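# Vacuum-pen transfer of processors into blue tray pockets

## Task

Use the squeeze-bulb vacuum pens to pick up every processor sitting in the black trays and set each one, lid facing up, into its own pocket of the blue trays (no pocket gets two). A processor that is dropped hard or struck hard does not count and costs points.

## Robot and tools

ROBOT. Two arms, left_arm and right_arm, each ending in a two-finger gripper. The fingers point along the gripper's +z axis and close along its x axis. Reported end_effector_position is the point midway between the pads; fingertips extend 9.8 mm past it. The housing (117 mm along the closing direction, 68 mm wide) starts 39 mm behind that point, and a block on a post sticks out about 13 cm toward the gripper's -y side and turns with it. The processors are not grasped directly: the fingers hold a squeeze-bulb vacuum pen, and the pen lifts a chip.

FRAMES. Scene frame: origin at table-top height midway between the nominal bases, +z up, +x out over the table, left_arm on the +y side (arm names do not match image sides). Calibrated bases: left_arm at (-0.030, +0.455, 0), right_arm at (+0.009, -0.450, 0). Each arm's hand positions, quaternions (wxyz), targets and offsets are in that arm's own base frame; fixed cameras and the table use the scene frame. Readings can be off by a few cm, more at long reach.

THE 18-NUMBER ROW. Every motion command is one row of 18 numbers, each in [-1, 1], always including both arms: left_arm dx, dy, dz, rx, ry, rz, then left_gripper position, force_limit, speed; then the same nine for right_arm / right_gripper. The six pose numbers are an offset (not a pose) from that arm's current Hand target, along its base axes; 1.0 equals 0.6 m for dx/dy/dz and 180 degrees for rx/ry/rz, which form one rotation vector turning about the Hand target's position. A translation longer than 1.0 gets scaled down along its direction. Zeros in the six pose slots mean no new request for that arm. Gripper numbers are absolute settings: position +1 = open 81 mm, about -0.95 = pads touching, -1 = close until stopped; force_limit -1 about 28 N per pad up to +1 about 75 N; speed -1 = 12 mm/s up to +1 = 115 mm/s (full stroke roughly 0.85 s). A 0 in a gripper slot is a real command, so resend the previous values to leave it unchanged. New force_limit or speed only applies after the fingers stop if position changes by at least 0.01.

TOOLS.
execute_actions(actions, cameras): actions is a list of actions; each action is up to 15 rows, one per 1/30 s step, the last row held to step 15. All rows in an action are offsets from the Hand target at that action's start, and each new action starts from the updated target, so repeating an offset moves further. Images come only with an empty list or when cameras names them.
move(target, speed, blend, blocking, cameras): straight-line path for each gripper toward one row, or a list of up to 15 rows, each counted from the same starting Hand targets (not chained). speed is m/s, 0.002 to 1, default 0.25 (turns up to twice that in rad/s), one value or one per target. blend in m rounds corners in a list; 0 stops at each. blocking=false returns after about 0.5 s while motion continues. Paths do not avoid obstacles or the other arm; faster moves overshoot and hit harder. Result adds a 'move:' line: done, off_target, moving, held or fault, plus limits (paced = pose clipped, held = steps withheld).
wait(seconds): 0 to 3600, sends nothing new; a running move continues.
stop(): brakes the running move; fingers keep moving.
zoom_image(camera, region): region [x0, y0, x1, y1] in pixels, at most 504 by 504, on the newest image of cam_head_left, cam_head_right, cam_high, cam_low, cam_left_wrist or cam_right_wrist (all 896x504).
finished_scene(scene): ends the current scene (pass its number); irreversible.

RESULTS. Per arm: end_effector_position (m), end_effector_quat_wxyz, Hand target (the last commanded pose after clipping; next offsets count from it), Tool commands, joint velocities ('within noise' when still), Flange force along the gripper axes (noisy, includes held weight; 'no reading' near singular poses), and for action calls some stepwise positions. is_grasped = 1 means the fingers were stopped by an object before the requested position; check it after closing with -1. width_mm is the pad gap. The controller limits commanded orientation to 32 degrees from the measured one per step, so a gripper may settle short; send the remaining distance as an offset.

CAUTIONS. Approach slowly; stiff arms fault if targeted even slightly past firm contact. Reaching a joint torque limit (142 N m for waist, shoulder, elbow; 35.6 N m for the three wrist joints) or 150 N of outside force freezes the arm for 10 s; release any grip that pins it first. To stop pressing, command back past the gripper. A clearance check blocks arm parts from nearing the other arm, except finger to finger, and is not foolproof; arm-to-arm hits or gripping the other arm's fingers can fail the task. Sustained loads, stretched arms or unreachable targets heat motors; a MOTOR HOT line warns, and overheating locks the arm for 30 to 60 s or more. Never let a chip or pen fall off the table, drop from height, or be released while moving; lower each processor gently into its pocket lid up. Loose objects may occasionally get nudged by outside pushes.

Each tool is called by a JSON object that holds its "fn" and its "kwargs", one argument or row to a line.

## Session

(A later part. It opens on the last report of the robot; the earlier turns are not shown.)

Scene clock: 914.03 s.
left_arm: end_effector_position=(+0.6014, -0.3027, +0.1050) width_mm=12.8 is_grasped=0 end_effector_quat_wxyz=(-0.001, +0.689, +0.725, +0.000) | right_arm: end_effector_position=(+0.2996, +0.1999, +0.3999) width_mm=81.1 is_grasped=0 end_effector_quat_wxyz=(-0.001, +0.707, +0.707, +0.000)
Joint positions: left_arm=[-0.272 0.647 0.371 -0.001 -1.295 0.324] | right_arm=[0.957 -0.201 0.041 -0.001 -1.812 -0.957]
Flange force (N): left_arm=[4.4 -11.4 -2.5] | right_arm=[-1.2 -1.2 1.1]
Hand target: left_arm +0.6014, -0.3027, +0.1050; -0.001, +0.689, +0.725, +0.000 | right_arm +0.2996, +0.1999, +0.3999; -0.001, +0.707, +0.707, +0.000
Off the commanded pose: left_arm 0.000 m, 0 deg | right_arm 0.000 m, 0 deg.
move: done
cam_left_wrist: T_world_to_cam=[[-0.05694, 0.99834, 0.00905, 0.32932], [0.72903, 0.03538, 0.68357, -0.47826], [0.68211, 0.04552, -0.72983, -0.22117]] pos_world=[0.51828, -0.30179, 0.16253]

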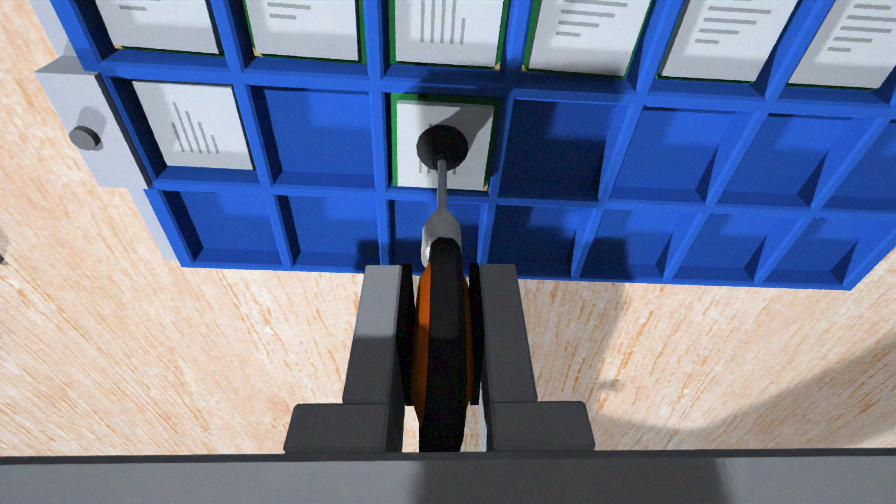

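{"fn": "move", "kwargs": {
  "target": [
    [0,0,-0.014,0,0,0,-0.644,-0.5,-0.8,0,0,0,0,0,0,1,1,1],
    [0,0,-0.014,0,0,0,-0.85,-0.5,-0.8,0,0,0,0,0,0,1,1,1],
    [0,0,0.0217,0,0,0,-0.85,-0.5,-0.8,0,0,0,0,0,0,1,1,1],
    [-0.3228,0.1527,0.0217,0,0,-0.016,-0.85,-0.5,-0.8,0,0,0,0,0,0,1,1,1],
    [-0.3228,0.1527,-0.01,0,0,-0.016,-0.85,-0.5,-0.8,0,0,0,0,0,0,1,1,1]
  ],
  "speed": [0.02,0.02,0.05,0.15,0.05],
  "blend": [0,0,0.004,0.004,0],
  "cameras": ["cam_left_wrist"]
}}

{"fn": "zoom_image", "kwargs": {
  "camera": "cam_left_wrist",
  "region": [340, 40, 540, 240]
}}

Scene clock: 926.23 s.
left_arm: end_effector_position=(+0.4077, -0.2111, +0.0990) width_mm=9.4 is_grasped=1 end_effector_quat_wxyz=(-0.001, +0.707, +0.707, +0.000) | right_arm: end_effector_position=(+0.2996, +0.1999, +0.3999) width_mm=81.1 is_grasped=0 end_effector_quat_wxyz=(-0.001, +0.707, +0.707, +0.000)
Joint positions: left_arm=[-0.191 0.149 -0.339 -0.001 -1.083 0.193] | right_arm=[0.957 -0.201 0.041 -0.001 -1.812 -0.957]
Flange force (N): left_arm=[0.9 -7.8 -3.3] | right_arm=[-1.3 -1.6 1.4]
Hand target: left_arm +0.4077, -0.2111, +0.0990; -0.001, +0.707, +0.707, +0.000 | right_arm +0.2996, +0.1999, +0.3999; -0.001, +0.707, +0.707, +0.000
Off the commanded pose: left_arm 0.000 m, 0 deg | right_arm 0.000 m, 0 deg.
move: done
cam_left_wrist: T_world_to_cam=[[-0.00673, 0.99994, 0.00903, 0.20675], [0.72992, -0.00126, 0.68353, -0.34431], [0.6835, 0.01119, -0.72987, -0.10543]] pos_world=[0.32477, -0.20599, 0.15653]

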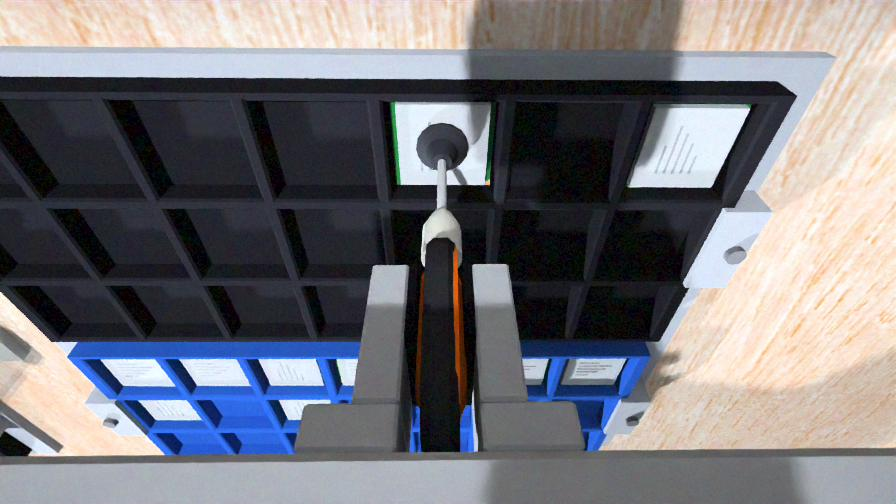

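Scaled by 2.520 from the camera's image (finer frame: 1280x720).

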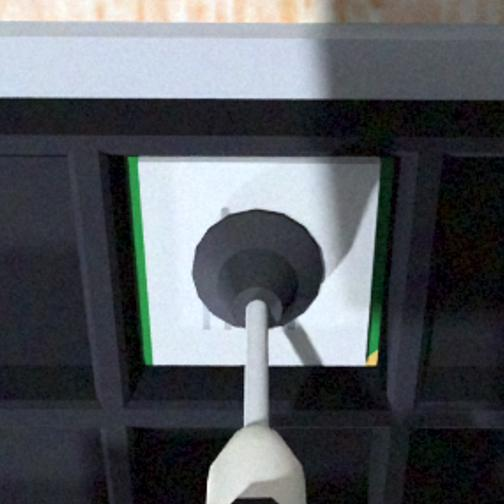

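{"fn": "move", "kwargs": {
  "target": [
    [0,0,-0.0037,0,0,0,-0.85,-0.5,-0.8,0,0,0,0,0,0,1,1,1],
    [0.0025,0,-0.0037,0,0,0,-0.85,-0.5,-0.8,0,0,0,0,0,0,1,1,1],
    [0.0025,0,-0.0037,0,0,0,-0.644,-0.5,-0.8,0,0,0,0,0,0,1,1,1],
    [0.0025,0,0.0317,0,0,0,-0.644,-0.5,-0.8,0,0,0,0,0,0,1,1,1],
    [0.3238,-0.002,0.0317,0,0,0.016,-0.644,-0.5,-0.8,0,0,0,0,0,0,1,1,1],
    [0.3238,-0.002,0.01,0,0,0.016,-0.644,-0.5,-0.8,0,0,0,0,0,0,1,1,1]
  ],
  "speed": [0.02,0.02,0.02,0.04,0.12,0.05],
  "blend": [0,0,0,0.004,0.004,0],
  "cameras": ["cam_left_wrist"]
}}

{"fn": "zoom_image", "kwargs": {
  "camera": "cam_left_wrist",
  "region": [340, 40, 540, 240]
}}

Scene clock: 938.07 s.
left_arm: end_effector_position=(+0.6020, -0.2122, +0.1050) width_mm=12.8 is_grasped=0 end_effector_quat_wxyz=(-0.001, +0.689, +0.725, +0.000) | right_arm: end_effector_position=(+0.2996, +0.1999, +0.3999) width_mm=81.1 is_grasped=0 end_effector_quat_wxyz=(-0.001, +0.707, +0.707, +0.000)
Joint positions: left_arm=[-0.134 0.56 0.234 -0.001 -1.246 0.186] | right_arm=[0.957 -0.201 0.041 -0.001 -1.812 -0.957]
Flange force (N): left_arm=[2.7 -12.6 -2.8] | right_arm=[-1.6 -1.3 1.4]
Hand target: left_arm +0.6020, -0.2123, +0.1050; -0.001, +0.689, +0.725, +0.000 | right_arm +0.2996, +0.1999, +0.3999; -0.001, +0.707, +0.707, +0.000
Off the commanded pose: left_arm 0.000 m, 0 deg | right_arm 0.000 m, 0 deg.
move: done
cam_left_wrist: T_world_to_cam=[[-0.05708, 0.99833, 0.00905, 0.23908], [0.72902, 0.03549, 0.68357, -0.48188], [0.68211, 0.04561, -0.72983, -0.22567]] pos_world=[0.51888, -0.21129, 0.16253]

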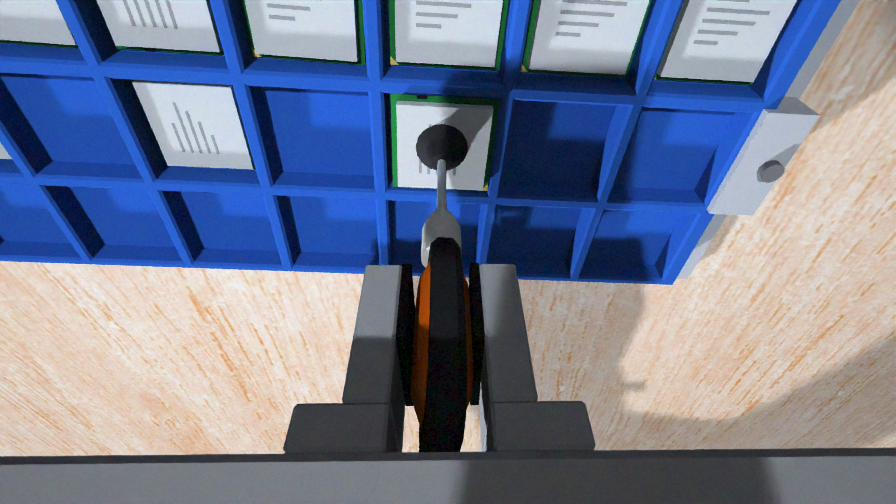

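Scaled by 2.520 from the camera's image (finer frame: 1280x720).

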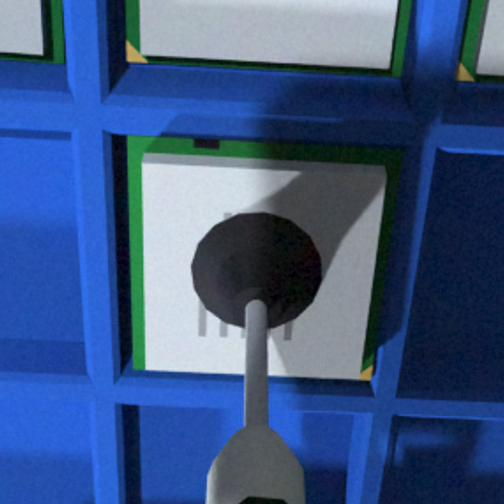

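{"fn": "move", "kwargs": {
  "target": [
    [0,0,-0.014,0,0,0,-0.644,-0.5,-0.8,0,0,0,0,0,0,1,1,1],
    [0,0,-0.014,0,0,0,-0.85,-0.5,-0.8,0,0,0,0,0,0,1,1,1],
    [0,0,0.0217,0,0,0,-0.85,-0.5,-0.8,0,0,0,0,0,0,1,1,1],
    [-0.3228,0.1527,0.0217,0,0,-0.016,-0.85,-0.5,-0.8,0,0,0,0,0,0,1,1,1],
    [-0.3228,0.1527,-0.01,0,0,-0.016,-0.85,-0.5,-0.8,0,0,0,0,0,0,1,1,1]
  ],
  "speed": [0.02,0.02,0.05,0.15,0.05],
  "blend": [0,0,0.004,0.004,0],
  "cameras": ["cam_left_wrist"]
}}

{"fn": "zoom_image", "kwargs": {
  "camera": "cam_left_wrist",
  "region": [340, 40, 540, 240]
}}

Scene clock: 950.27 s.
left_arm: end_effector_position=(+0.4083, -0.1206, +0.0990) width_mm=9.5 is_grasped=1 end_effector_quat_wxyz=(-0.001, +0.707, +0.707, +0.000) | right_arm: end_effector_position=(+0.2996, +0.1999, +0.3999) width_mm=81.1 is_grasped=0 end_effector_quat_wxyz=(-0.001, +0.707, +0.707, +0.000)
Joint positions: left_arm=[0.022 0.068 -0.43 -0.001 -1.073 -0.021] | right_arm=[0.957 -0.201 0.041 -0.001 -1.812 -0.957]
Flange force (N): left_arm=[-1.1 -6.7 -3.0] | right_arm=[-1.6 -1.2 1.7]
Hand target: left_arm +0.4083, -0.1206, +0.0990; -0.001, +0.707, +0.707, +0.000 | right_arm +0.2996, +0.1999, +0.3999; -0.001, +0.707, +0.707, +0.000
Off the commanded pose: left_arm 0.000 m, 0 deg | right_arm 0.000 m, 0 deg.
move: done
cam_left_wrist: T_world_to_cam=[[-0.00673, 0.99994, 0.00903, 0.11636], [0.72992, -0.00126, 0.68353, -0.34464], [0.6835, 0.01119, -0.72987, -0.10685]] pos_world=[0.32537, -0.11559, 0.15653]

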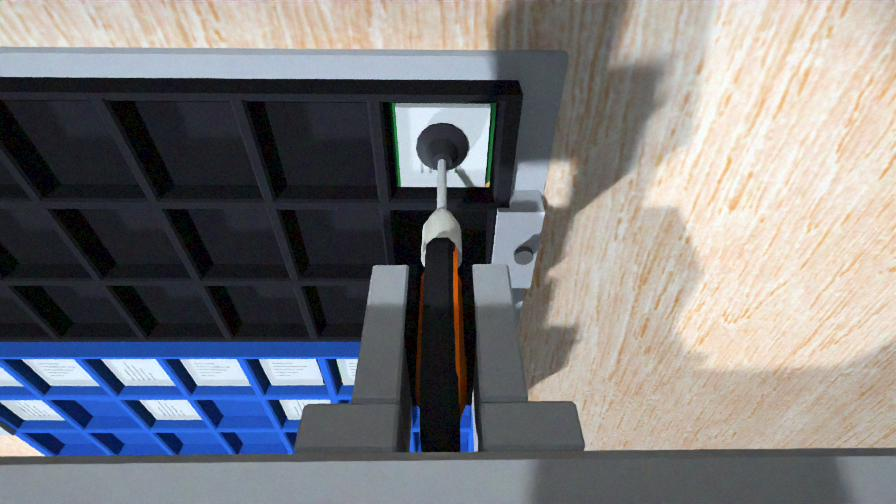

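Scaled by 2.520 from the camera's image (finer frame: 1280x720).

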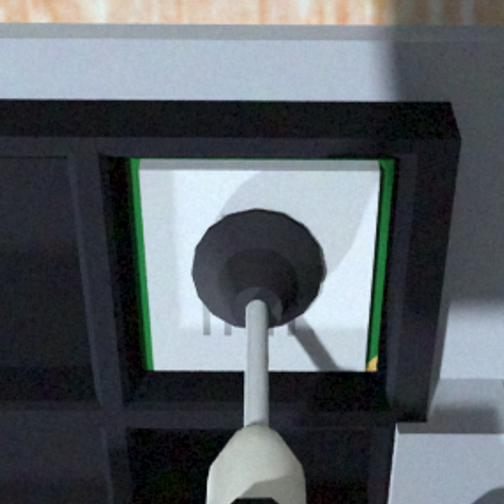

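{"fn": "move", "kwargs": {
  "target": [
    [0.0018,0,-0.0037,0,0,0,-0.85,-0.5,-0.8,0,0,0,0,0,0,1,1,1],
    [0.0042,0,-0.0037,0,0,0,-0.85,-0.5,-0.8,0,0,0,0,0,0,1,1,1],
    [0.0042,0,-0.0037,0,0,0,-0.644,-0.5,-0.8,0,0,0,0,0,0,1,1,1],
    [0.0042,0,0.0317,0,0,0,-0.644,-0.5,-0.8,0,0,0,0,0,0,1,1,1],
    [0.3238,-0.002,0.0317,0,0,0.016,-0.644,-0.5,-0.8,0,0,0,0,0,0,1,1,1],
    [0.3238,-0.002,0.01,0,0,0.016,-0.644,-0.5,-0.8,0,0,0,0,0,0,1,1,1]
  ],
  "speed": [0.02,0.02,0.02,0.04,0.12,0.05],
  "blend": [0,0,0,0.004,0.004,0],
  "cameras": ["cam_left_wrist"]
}}

{"fn": "zoom_image", "kwargs": {
  "camera": "cam_left_wrist",
  "region": [340, 40, 540, 240]
}}

Scene clock: 961.63 s.
left_arm: end_effector_position=(+0.6026, -0.1218, +0.1050) width_mm=12.8 is_grasped=0 end_effector_quat_wxyz=(-0.001, +0.689, +0.725, +0.000) | right_arm: end_effector_position=(+0.2996, +0.1999, +0.3999) width_mm=81.1 is_grasped=0 end_effector_quat_wxyz=(-0.001, +0.707, +0.707, +0.000)
Joint positions: left_arm=[0.013 0.504 0.149 -0.001 -1.217 0.038] | right_arm=[0.957 -0.201 0.041 -0.001 -1.812 -0.957]
Flange force (N): left_arm=[0.5 -9.2 -3.4] | right_arm=[-1.3 -1.4 1.2]
Hand target: left_arm +0.6026, -0.1218, +0.1050; -0.001, +0.689, +0.725, +0.000 | right_arm +0.2996, +0.1999, +0.3999; -0.001, +0.707, +0.707, +0.000
Off the commanded pose: left_arm 0.000 m, 0 deg | right_arm 0.000 m, 0 deg.
move: done
cam_left_wrist: T_world_to_cam=[[-0.05694, 0.99834, 0.00905, 0.1488], [0.72903, 0.03538, 0.68357, -0.48554], [0.68211, 0.04552, -0.72983, -0.23022]] pos_world=[0.51948, -0.12089, 0.16253]

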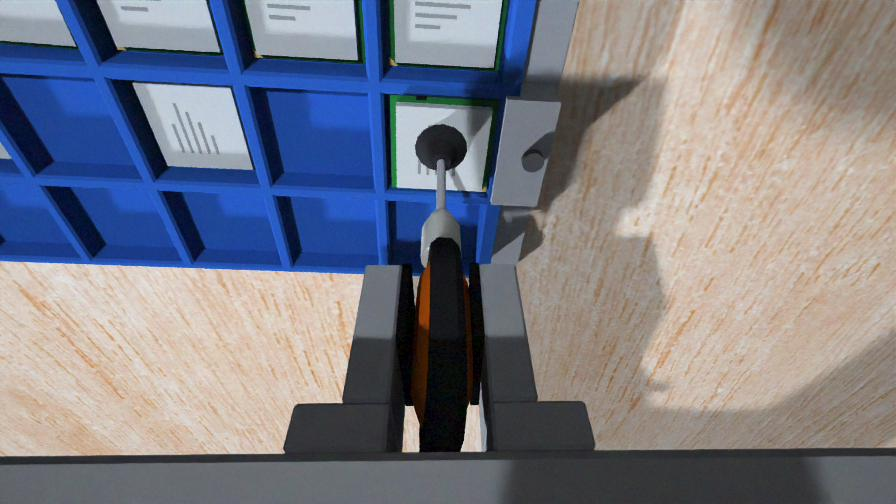

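Scaled by 2.520 from the camera's image (finer frame: 1280x720).

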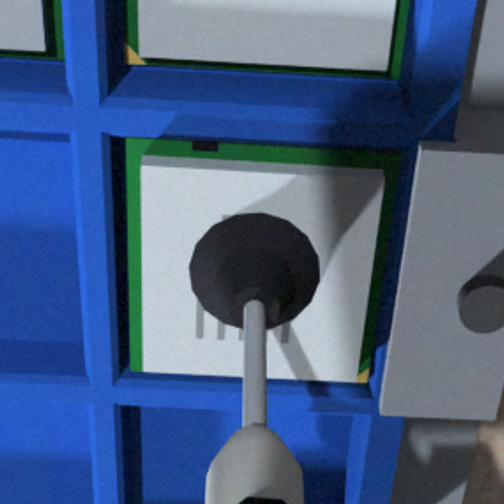

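{"fn": "move", "kwargs": {
  "target": [
    [0,0.0007,0,0,0,0,-0.644,-0.5,-0.8,0,0,0,0,0,0,1,1,1],
    [0,0.0007,-0.014,0,0,0,-0.644,-0.5,-0.8,0,0,0,0,0,0,1,1,1],
    [0,0.0007,-0.014,0,0,0,-0.85,-0.5,-0.8,0,0,0,0,0,0,1,1,1],
    [0,0.0007,0.0317,0,0,0,-0.85,-0.5,-0.8,0,0,0,0,0,0,1,1,1],
    [-0.25,0.2,0.35,0,0,0,-0.75,-0.5,-0.8,0,0,0,0,0,0,1,1,1]
  ],
  "speed": [0.02,0.02,0.02,0.05,0.2],
  "blend": [0,0,0,0.004,0],
  "cameras": ["all"]
}}

{"fn": "zoom_image", "kwargs": {
  "camera": "cam_left_wrist",
  "region": [0, 0, 504, 504]
}}

{"fn": "zoom_image", "kwargs": {
  "camera": "cam_high",
  "region": [240, 180, 600, 360]
}}

Scene clock: 982.53 s.
left_arm: end_effector_position=(+0.4526, -0.0018, +0.3150) width_mm=9.5 is_grasped=1 end_effector_quat_wxyz=(-0.001, +0.689, +0.725, +0.000) | right_arm: end_effector_position=(+0.2996, +0.1999, +0.3999) width_mm=81.1 is_grasped=0 end_effector_quat_wxyz=(-0.001, +0.707, +0.707, +0.000)
Joint positions: left_arm=[0.286 0.009 0.032 -0.001 -1.594 -0.236] | right_arm=[0.957 -0.201 0.041 -0.001 -1.812 -0.957]
Flange force (N): left_arm=[-1.8 -6.9 0.6] | right_arm=[-1.4 -1.4 1.5]
Hand target: left_arm +0.4526, -0.0018, +0.3150; -0.001, +0.689, +0.725, +0.000 | right_arm +0.2996, +0.1999, +0.3999; -0.001, +0.707, +0.707, +0.000
Off the commanded pose: left_arm 0.000 m, 0 deg | right_arm 0.000 m, 0 deg.
move: done
cam_left_wrist: T_world_to_cam=[[-0.05701, 0.99833, 0.00898, 0.0186], [0.72903, 0.03548, 0.68357, -0.52398], [0.68211, 0.04551, -0.72983, 0.0199]] pos_world=[0.36948, -0.00089, 0.37253]
cam_right_wrist: T_world_to_cam=[[0.01381, 0.99973, -0.01851, -0.19323], [0.74566, 0.00204, 0.66632, -0.47249], [0.66618, -0.023, -0.74543, 0.20365]] pos_world=[0.21932, 0.19883, 0.46306]

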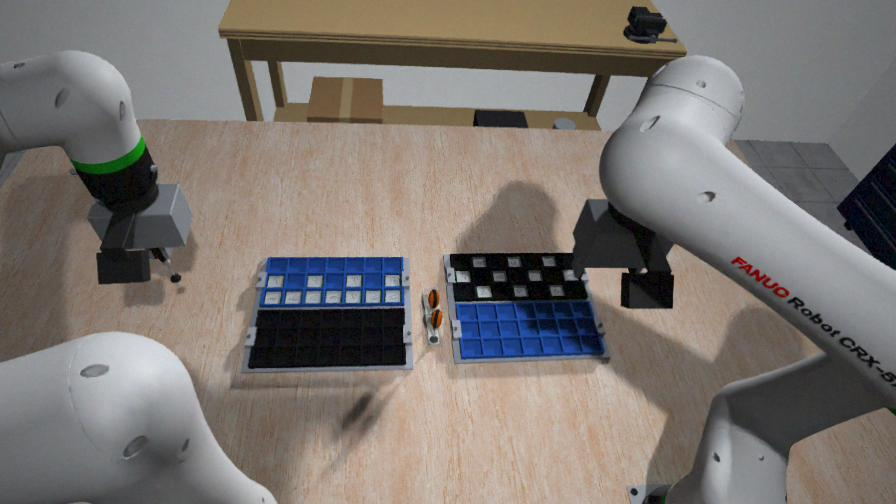

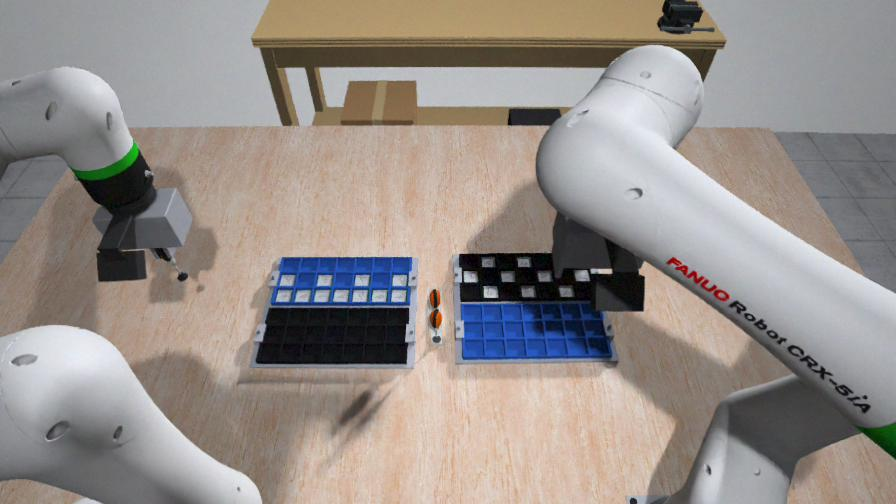

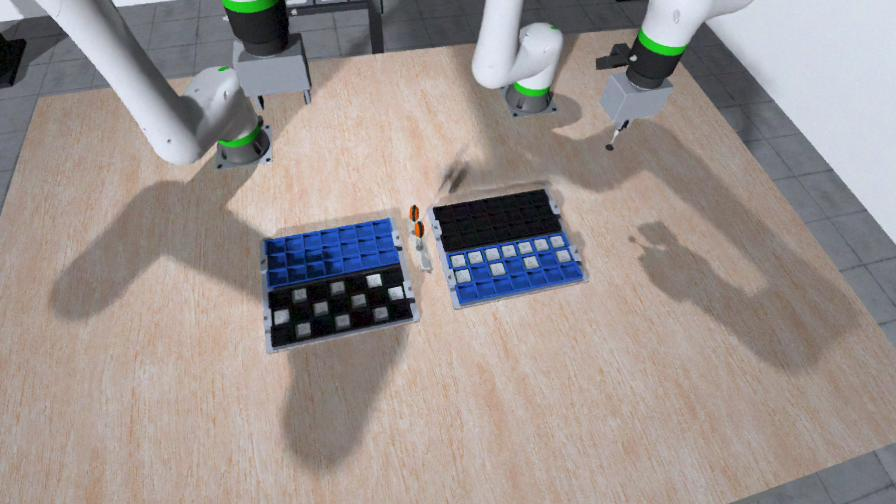

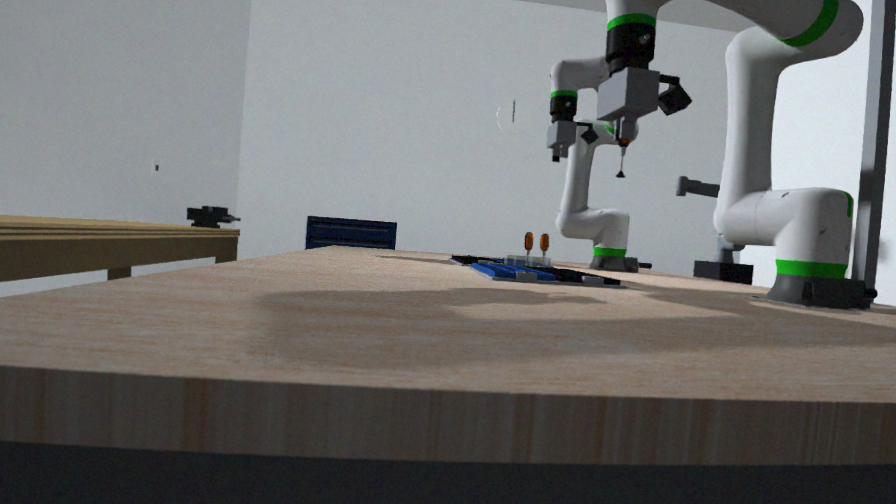

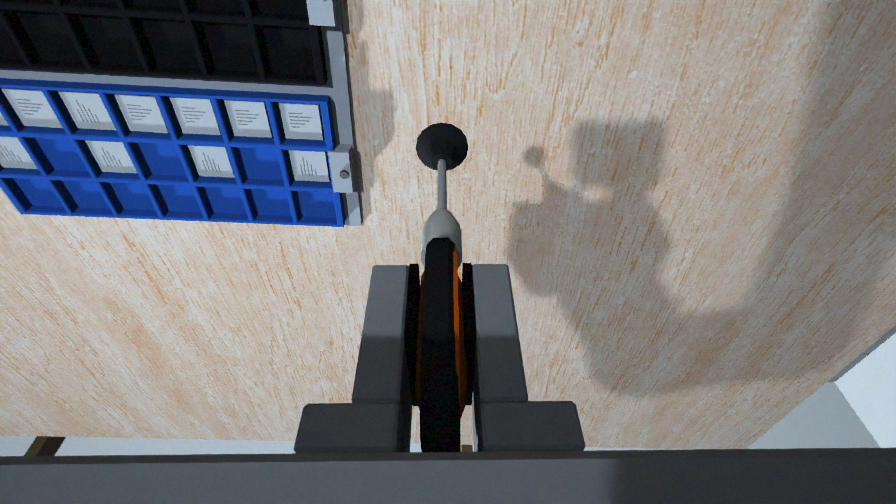

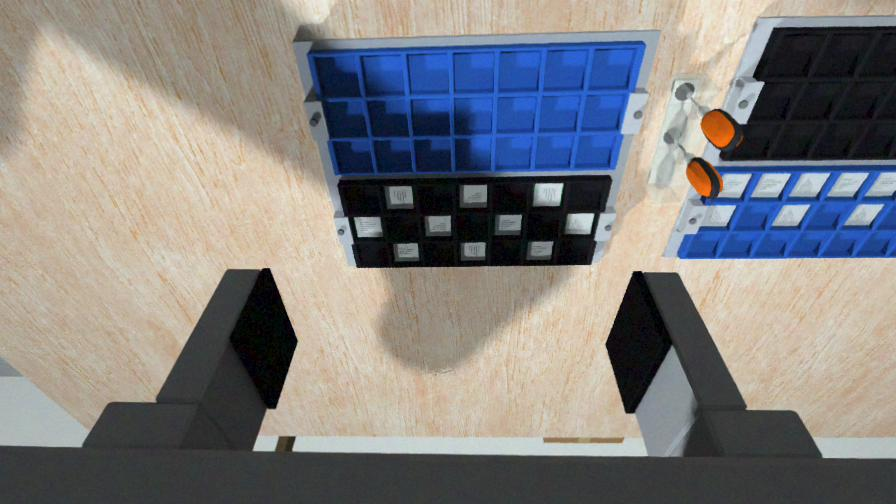

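Scaled by 1.000.

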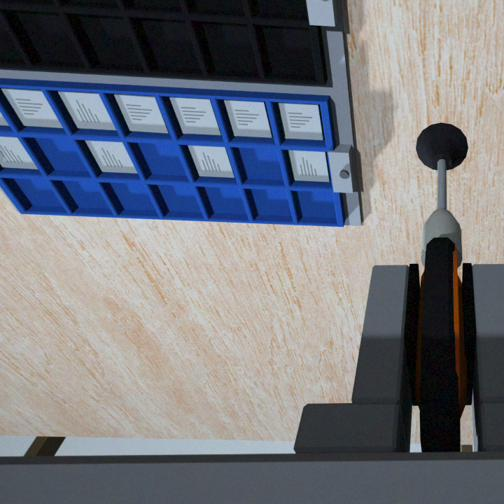

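Scaled by 1.400 from the camera's image (finer frame: 1280x720).

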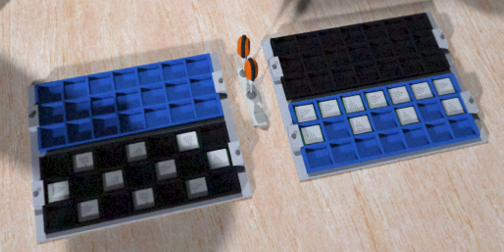

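{"fn": "move", "kwargs": {
  "target": [0,0,0,0,0,0,-0.75,-0.5,-0.8,0.254,0.3935,-0.25,0,0,0.0261,1,1,1],
  "speed": 0.3,
  "cameras": ["cam_right_wrist","cam_low"]
}}

Scene clock: 1004.00 s.
left_arm: end_effector_position=(+0.4526, -0.0018, +0.3150) width_mm=9.5 is_grasped=1 end_effector_quat_wxyz=(-0.001, +0.689, +0.725, +0.000) | right_arm: end_effector_position=(+0.4520, +0.4360, +0.2499) width_mm=81.1 is_grasped=0 end_effector_quat_wxyz=(-0.001, +0.677, +0.736, +0.000)
Joint positions: left_arm=[0.286 0.009 0.032 -0.001 -1.594 -0.236] | right_arm=[0.975 0.466 0.44 -0.001 -1.543 -0.893]
Flange force (N): left_arm=[-2.3 -7.0 0.9] | right_arm=[-5.9 -6.7 1.6]
Hand target: left_arm +0.4526, -0.0018, +0.3150; -0.001, +0.689, +0.725, +0.000 | right_arm +0.4520, +0.4360, +0.2499; -0.001, +0.677, +0.736, +0.000
Off the commanded pose: left_arm 0.000 m, 0 deg | right_arm 0.000 m, 0 deg.
move: done
cam_right_wrist: T_world_to_cam=[[-0.06812, 0.9975, -0.01853, -0.39611], [0.74301, 0.06312, 0.6663, -0.51209], [0.6658, 0.03162, -0.74546, -0.0279]] pos_world=[0.37208, 0.42832, 0.31306]
Images, in order (width x height): cam_low 896x504, cam_right_wrist 896x504.

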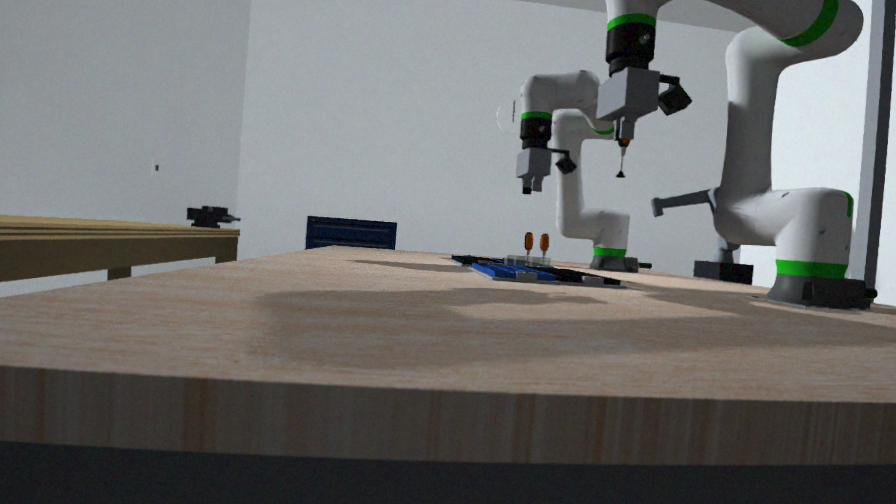

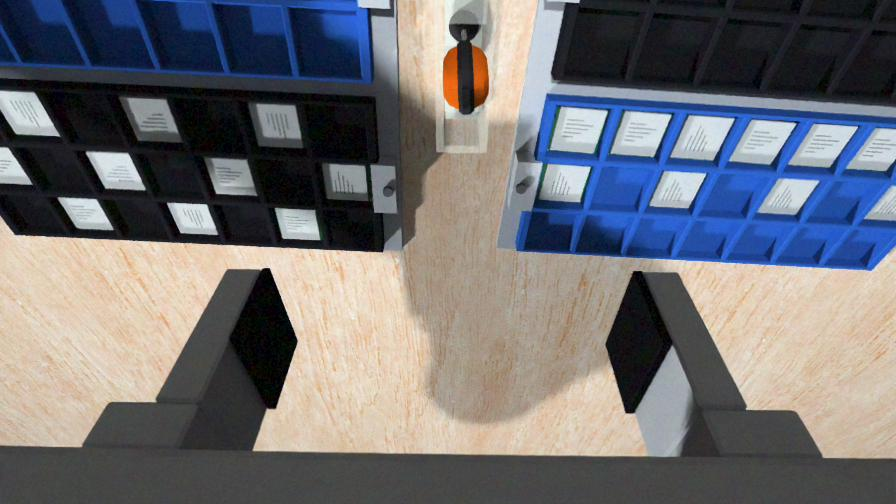

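{"fn": "move", "kwargs": {
  "target": [0,0,0,0,0,0,-0.75,-0.5,-0.8,0.0008,0.0092,-0.2083,0,0,0,1,1,1],
  "speed": 0.12,
  "cameras": ["cam_right_wrist","cam_low"]
}}

{"fn": "zoom_image", "kwargs": {
  "camera": "cam_low",
  "region": [490, 200, 570, 280]
}}

Scene clock: 1016.87 s.
left_arm: end_effector_position=(+0.4526, -0.0018, +0.3150) width_mm=9.5 is_grasped=1 end_effector_quat_wxyz=(-0.001, +0.689, +0.725, +0.000) | right_arm: end_effector_position=(+0.4525, +0.4415, +0.1249) width_mm=81.1 is_grasped=0 end_effector_quat_wxyz=(-0.001, +0.677, +0.736, +0.000)
Joint positions: left_arm=[0.286 0.009 0.032 -0.001 -1.594 -0.236] | right_arm=[0.98 0.529 0.236 -0.001 -1.277 -0.897]
Flange force (N): left_arm=[-2.2 -5.2 0.4] | right_arm=[-4.4 -5.1 -1.3]
Hand target: left_arm +0.4526, -0.0018, +0.3150; -0.001, +0.689, +0.725, +0.000 | right_arm +0.4525, +0.4415, +0.1249; -0.001, +0.677, +0.736, +0.000
Off the commanded pose: left_arm 0.000 m, 0 deg | right_arm 0.000 m, 0 deg.
move: done
cam_right_wrist: T_world_to_cam=[[-0.06803, 0.99752, -0.01831, -0.40406], [0.74311, 0.06291, 0.6662, -0.42938], [0.6657, 0.03172, -0.74555, -0.12151]] pos_world=[0.37248, 0.43392, 0.18806]
Images, in order (width x height): cam_low 896x504, cam_right_wrist 896x504.

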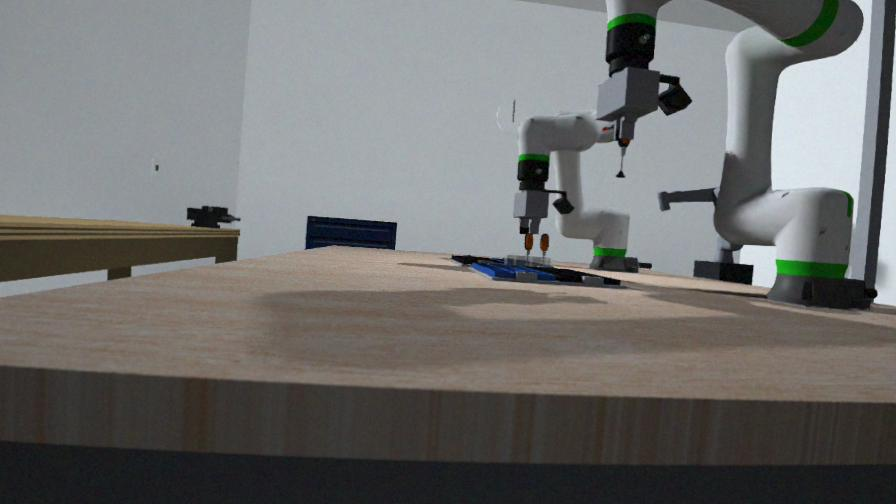

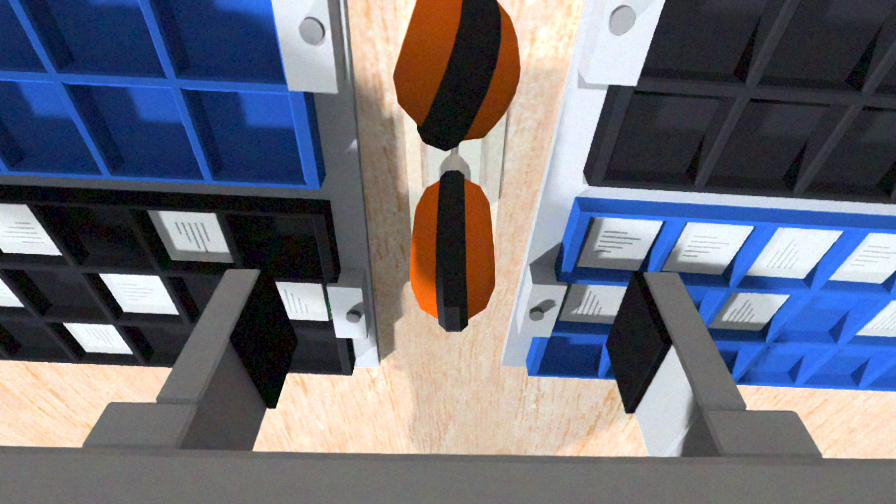

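Scaled by 6.300 from the camera's image (finer frame: 1280x720).

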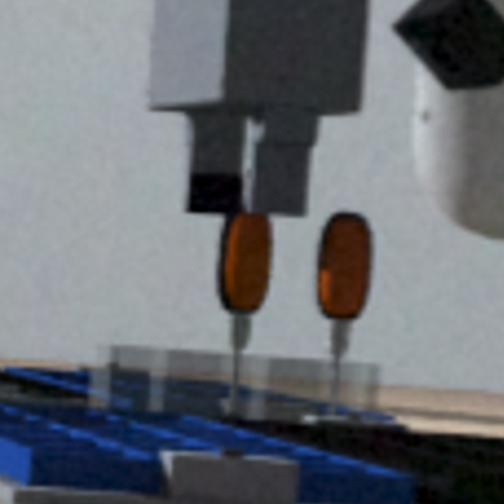

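{"fn": "move", "kwargs": {
  "target": [
    [0,0,0,0,0,0,-0.75,-0.5,-0.8,0.0033,0.0007,-0.054,0,0,0,1,1,1],
    [0,0,0,0,0,0,-0.75,-0.5,-0.8,0.0033,0.0007,-0.054,0,0,0,-0.4685,-0.5,-0.5]
  ],
  "speed": 0.08,
  "cameras": ["cam_right_wrist","cam_low"]
}}

{"fn": "zoom_image", "kwargs": {
  "camera": "cam_low",
  "region": [490, 200, 570, 280]
}}

Scene clock: 1028.20 s.
left_arm: end_effector_position=(+0.4526, -0.0018, +0.3150) width_mm=9.5 is_grasped=1 end_effector_quat_wxyz=(-0.001, +0.689, +0.725, +0.000) | right_arm: end_effector_position=(+0.4545, +0.4419, +0.0925) width_mm=20.1 is_grasped=0 end_effector_quat_wxyz=(-0.001, +0.677, +0.736, +0.000)
Joint positions: left_arm=[0.286 0.009 0.032 -0.001 -1.594 -0.236] | right_arm=[0.977 0.559 0.202 -0.001 -1.213 -0.895]
Flange force (N): left_arm=[-2.6 -6.5 1.3] | right_arm=[-5.0 -5.2 -1.7]
Hand target: left_arm +0.4526, -0.0018, +0.3150; -0.001, +0.689, +0.725, +0.000 | right_arm +0.4545, +0.4419, +0.0925; -0.001, +0.677, +0.736, +0.000
Off the commanded pose: left_arm 0.000 m, 0 deg | right_arm 0.000 m, 0 deg.
move: done
cam_right_wrist: T_world_to_cam=[[-0.06811, 0.99751, -0.01852, -0.40485], [0.74301, 0.06311, 0.6663, -0.40937], [0.6658, 0.03162, -0.74546, -0.14702]] pos_world=[0.37448, 0.43432, 0.15566]
Images, in order (width x height): cam_low 896x504, cam_right_wrist 896x504.

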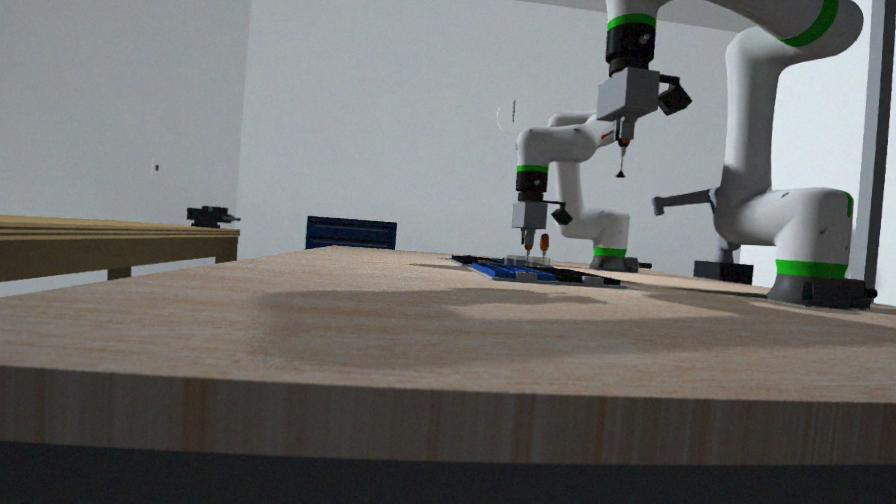

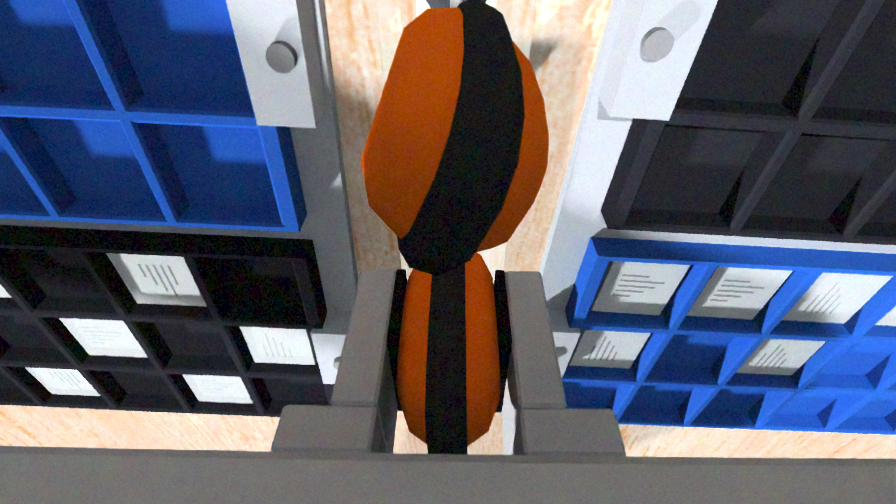

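Scaled by 6.300 from the camera's image (finer frame: 1280x720).

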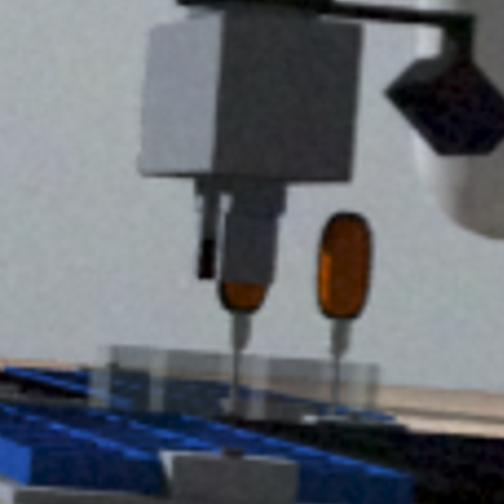

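{"fn": "move", "kwargs": {
  "target": [
    [0,0,0,0,0,0,-0.75,-0.5,-0.8,0,0,0.1125,0,0,0,-0.4685,-0.5,-0.5],
    [0,0,0,0,0,0,-0.75,-0.5,-0.8,0.1205,-0.2168,0.1125,0,0,-0.0204,-0.4685,-0.5,-0.5],
    [0,0,0,0,0,0,-0.75,-0.5,-0.8,0.1205,-0.2168,0.0375,0,0,-0.0204,-0.4685,-0.5,-0.5]
  ],
  "speed": [0.06,0.15,0.08],
  "blend": [0.01,0.01,0],
  "cameras": ["cam_right_wrist"]
}}

{"fn": "zoom_image", "kwargs": {
  "camera": "cam_right_wrist",
  "region": [340, 40, 540, 240]
}}

Scene clock: 1045.50 s.
left_arm: end_effector_position=(+0.4526, -0.0018, +0.3150) width_mm=9.5 is_grasped=1 end_effector_quat_wxyz=(-0.001, +0.689, +0.725, +0.000) | right_arm: end_effector_position=(+0.5268, +0.3119, +0.1150) width_mm=20.1 is_grasped=0 end_effector_quat_wxyz=(-0.001, +0.701, +0.714, +0.000)
Joint positions: left_arm=[0.286 0.009 0.032 -0.001 -1.594 -0.236] | right_arm=[0.748 0.488 0.151 -0.001 -1.233 -0.729]
Flange force (N): left_arm=[-1.9 -6.6 0.9] | right_arm=[-3.0 -5.3 -1.2]
Hand target: left_arm +0.4526, -0.0018, +0.3150; -0.001, +0.689, +0.725, +0.000 | right_arm +0.5268, +0.3119, +0.1150; -0.001, +0.701, +0.714, +0.000
Off the commanded pose: left_arm 0.000 m, 0 deg | right_arm 0.000 m, 0 deg.
move: done
cam_right_wrist: T_world_to_cam=[[-0.00409, 0.99982, -0.01837, -0.30421], [0.74554, 0.01529, 0.66628, -0.45629], [0.66645, -0.01097, -0.74547, -0.16133]] pos_world=[0.44645, 0.30937, 0.17816]

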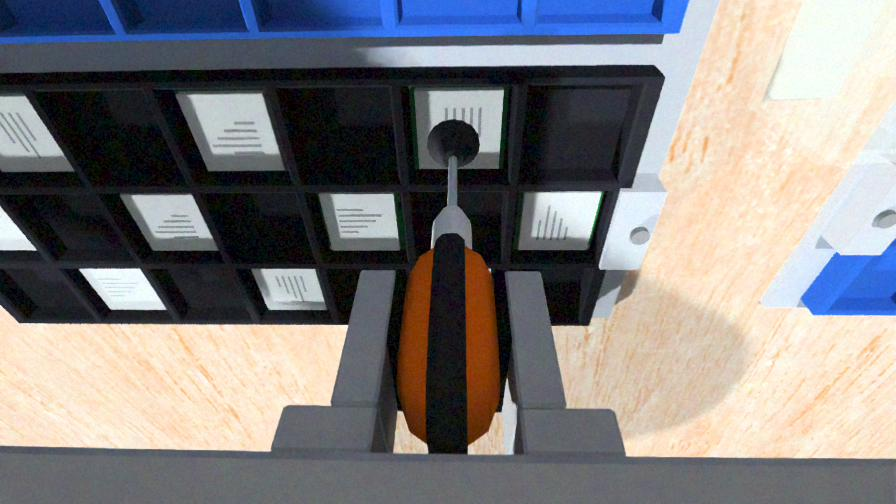

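Scaled by 2.520 from the camera's image (finer frame: 1280x720).

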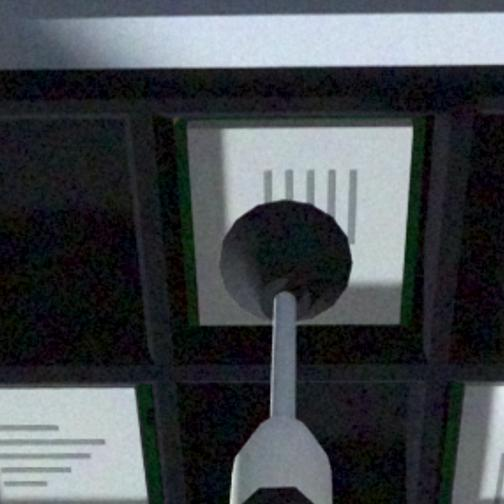

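{"fn": "move", "kwargs": {
  "target": [
    [0,0,0,0,0,0,-0.75,-0.5,-0.8,0.0055,0.0042,0,0,0,0,-0.8,-0.5,-0.5],
    [0,0,0,0,0,0,-0.75,-0.5,-0.8,0.0055,0.0042,-0.02,0,0,0,-0.8,-0.5,-0.5]
  ],
  "speed": [0.04,0.04],
  "cameras": ["cam_right_wrist"]
}}

{"fn": "zoom_image", "kwargs": {
  "camera": "cam_right_wrist",
  "region": [340, 40, 540, 240]
}}

Scene clock: 1054.43 s.
left_arm: end_effector_position=(+0.4526, -0.0018, +0.3150) width_mm=9.5 is_grasped=1 end_effector_quat_wxyz=(-0.001, +0.689, +0.725, +0.000) | right_arm: end_effector_position=(+0.5301, +0.3144, +0.1031) width_mm=9.6 is_grasped=1 end_effector_quat_wxyz=(+0.000, +0.701, +0.714, +0.000)
Joint positions: left_arm=[0.286 0.009 0.032 -0.001 -1.594 -0.236] | right_arm=[0.747 0.508 0.151 -0.001 -1.213 -0.729]
Flange force (N): left_arm=[-2.9 -7.2 0.7] | right_arm=[-3.0 -5.6 -1.5]
Hand target: left_arm +0.4526, -0.0018, +0.3150; -0.001, +0.689, +0.725, +0.000 | right_arm +0.5301, +0.3144, +0.1030; -0.001, +0.701, +0.714, +0.000
Off the commanded pose: left_arm 0.000 m, 0 deg | right_arm 0.000 m, 0 deg.
move: done
cam_right_wrist: T_world_to_cam=[[-0.0041, 0.99982, -0.01851, -0.30689], [0.74549, 0.01539, 0.66634, -0.45081], [0.6665, -0.01107, -0.74542, -0.17245]] pos_world=[0.44975, 0.31187, 0.16616]

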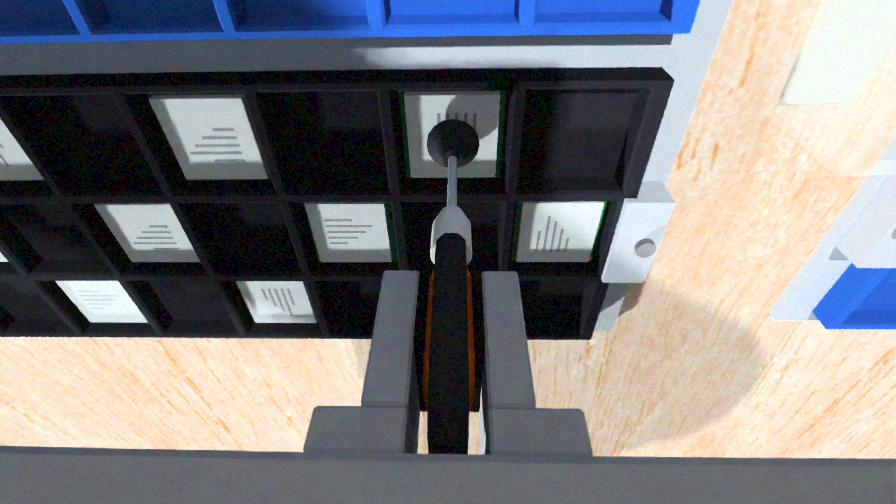

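Scaled by 2.520 from the camera's image (finer frame: 1280x720).

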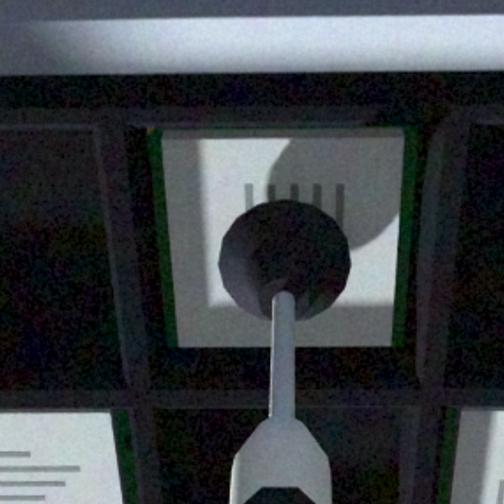

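{"fn": "move", "kwargs": {
  "target": [
    [0,0,0,0,0,0,-0.75,-0.5,-0.8,-0.0017,0,0,0,0,0,-0.8,-0.5,-0.5],
    [0,0,0,0,0,0,-0.75,-0.5,-0.8,-0.0017,0,-0.0067,0,0,0,-0.8,-0.5,-0.5]
  ],
  "speed": [0.04,0.02]
}}

{"fn": "move", "kwargs": {
  "target": [
    [0,0,0,0,0,0,-0.75,-0.5,-0.8,0,0,-0.0017,0,0,0,-0.8,-0.5,-0.5]
  ],
  "speed": [0.02]
}}

{"fn": "move", "kwargs": {
  "target": [
    [0,0,0,0,0,0,-0.75,-0.5,-0.8,0,0,-0.0017,0,0,0,-0.8,-0.5,-0.5]
  ],
  "speed": [0.02]
}}

Scene clock: 1061.43 s.
left_arm: end_effector_position=(+0.4526, -0.0018, +0.3150) width_mm=9.5 is_grasped=1 end_effector_quat_wxyz=(-0.001, +0.689, +0.725, +0.000) | right_arm: end_effector_position=(+0.5291, +0.3144, +0.0990) width_mm=9.6 is_grasped=1 end_effector_quat_wxyz=(-0.001, +0.701, +0.714, +0.000)
Joint positions: left_arm=[0.286 0.009 0.032 -0.001 -1.594 -0.236] | right_arm=[0.748 0.51 0.143 -0.001 -1.204 -0.73]
Flange force (N): left_arm=[-2.3 -6.7 0.8] | right_arm=[-3.1 -5.1 -2.2]
Hand target: left_arm +0.4526, -0.0018, +0.3150; -0.001, +0.689, +0.725, +0.000 | right_arm +0.5291, +0.3144, +0.0990; -0.001, +0.701, +0.714, +0.000
Off the commanded pose: left_arm 0.000 m, 0 deg | right_arm 0.000 m, 0 deg.
move: done

Scene clock: 1061.93 s.
left_arm: end_effector_position=(+0.4526, -0.0018, +0.3150) width_mm=9.5 is_grasped=1 end_effector_quat_wxyz=(-0.001, +0.689, +0.725, +0.000) | right_arm: end_effector_position=(+0.5291, +0.3144, +0.0980) width_mm=9.6 is_grasped=1 end_effector_quat_wxyz=(-0.001, +0.701, +0.714, +0.000)
Joint positions: left_arm=[0.286 0.009 0.032 -0.001 -1.594 -0.236] | right_arm=[0.748 0.511 0.142 -0.001 -1.202 -0.73]
Flange force (N): left_arm=[-2.8 -7.1 0.6] | right_arm=[-2.5 -4.6 -10.0]
Hand target: left_arm +0.4526, -0.0018, +0.3150; -0.001, +0.689, +0.725, +0.000 | right_arm +0.5291, +0.3144, +0.0980; -0.001, +0.701, +0.714, +0.000
Off the commanded pose: left_arm 0.000 m, 0 deg | right_arm 0.000 m, 0 deg.
move: done

Scene clock: 1062.43 s.
left_arm: end_effector_position=(+0.4526, -0.0018, +0.3150) width_mm=9.5 is_grasped=1 end_effector_quat_wxyz=(-0.001, +0.689, +0.725, +0.000) | right_arm: end_effector_position=(+0.5291, +0.3144, +0.0970) width_mm=9.6 is_grasped=1 end_effector_quat_wxyz=(-0.001, +0.701, +0.714, +0.000)
Joint positions: left_arm=[0.286 0.009 0.032 -0.001 -1.594 -0.236] | right_arm=[0.748 0.511 0.141 -0.001 -1.199 -0.73]
Flange force (N): left_arm=[-2.6 -5.9 0.6] | right_arm=[-1.8 -3.5 -26.2]
Hand target: left_arm +0.4526, -0.0018, +0.3150; -0.001, +0.689, +0.725, +0.000 | right_arm +0.5291, +0.3144, +0.0970; -0.001, +0.701, +0.714, +0.000
Off the commanded pose: left_arm 0.000 m, 0 deg | right_arm 0.000 m, 0 deg.
move: done

{"fn": "move", "kwargs": {
  "target": [
    [0,0,0,0,0,0,-0.75,-0.5,-0.8,0,0,0.0014,0,0,0,-0.8,-0.5,-0.8],
    [0,0,0,0,0,0,-0.75,-0.5,-0.8,0,0,0.0014,0,0,0,-0.644,-0.5,-0.8],
    [0,0,0,0,0,0,-0.75,-0.5,-0.8,0,0,0.037,0,0,0,-0.644,-0.5,-0.8],
    [0,0,0,0,0,0,-0.75,-0.5,-0.8,-0.0963,-0.0017,0.037,0,0,0,-0.644,-0.5,-0.8],
    [0,0,0,0,0,0,-0.75,-0.5,-0.8,-0.0963,-0.0017,0.0165,0,0,0,-0.644,-0.5,-0.8]
  ],
  "speed": [0.02,0.02,0.04,0.1,0.04],
  "blend": [0,0,0.004,0.004,0],
  "cameras": ["cam_right_wrist"]
}}

{"fn": "zoom_image", "kwargs": {
  "camera": "cam_right_wrist",
  "region": [340, 40, 540, 240]
}}

Scene clock: 1077.03 s.
left_arm: end_effector_position=(+0.4526, -0.0018, +0.3150) width_mm=9.5 is_grasped=1 end_effector_quat_wxyz=(-0.001, +0.689, +0.725, +0.000) | right_arm: end_effector_position=(+0.4713, +0.3134, +0.1069) width_mm=12.8 is_grasped=0 end_effector_quat_wxyz=(-0.001, +0.701, +0.714, +0.000)
Joint positions: left_arm=[0.286 0.009 0.032 -0.001 -1.594 -0.236] | right_arm=[0.818 0.387 -0.014 -0.001 -1.169 -0.799]
Flange force (N): left_arm=[-2.8 -6.3 0.5] | right_arm=[-2.7 -4.5 -1.7]
Hand target: left_arm +0.4526, -0.0018, +0.3150; -0.001, +0.689, +0.725, +0.000 | right_arm +0.4713, +0.3134, +0.1069; -0.001, +0.701, +0.714, +0.000
Off the commanded pose: left_arm 0.000 m, 0 deg | right_arm 0.000 m, 0 deg.
move: done
cam_right_wrist: T_world_to_cam=[[-0.0041, 0.99982, -0.01851, -0.30606], [0.74549, 0.01539, 0.66634, -0.40956], [0.6665, -0.01107, -0.74542, -0.13036]] pos_world=[0.39095, 0.31087, 0.17006]

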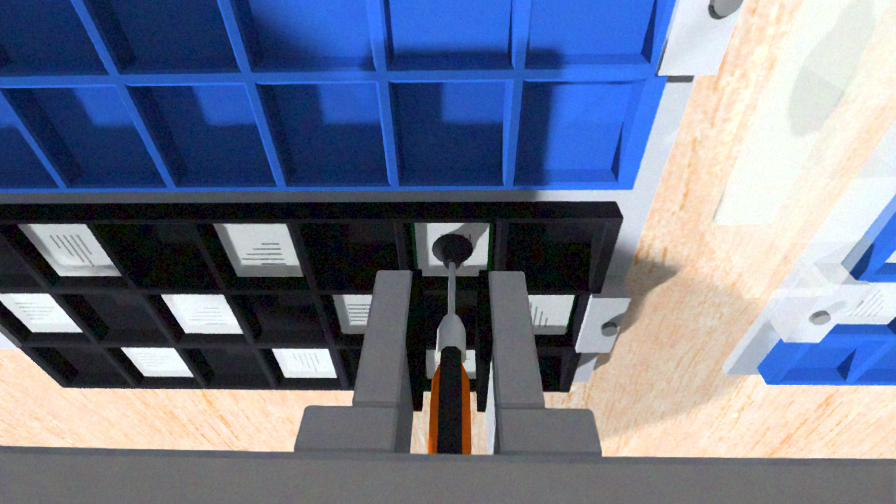

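Scaled by 2.520 from the camera's image (finer frame: 1280x720).

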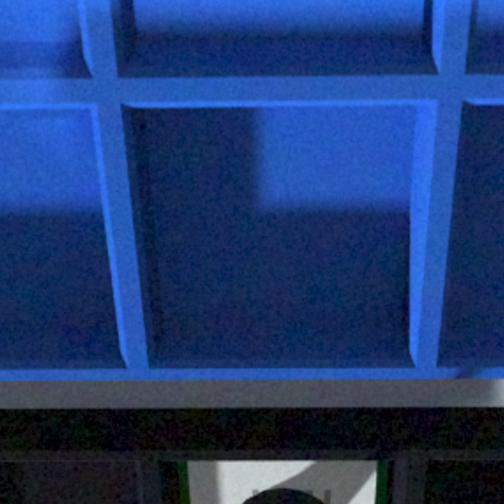

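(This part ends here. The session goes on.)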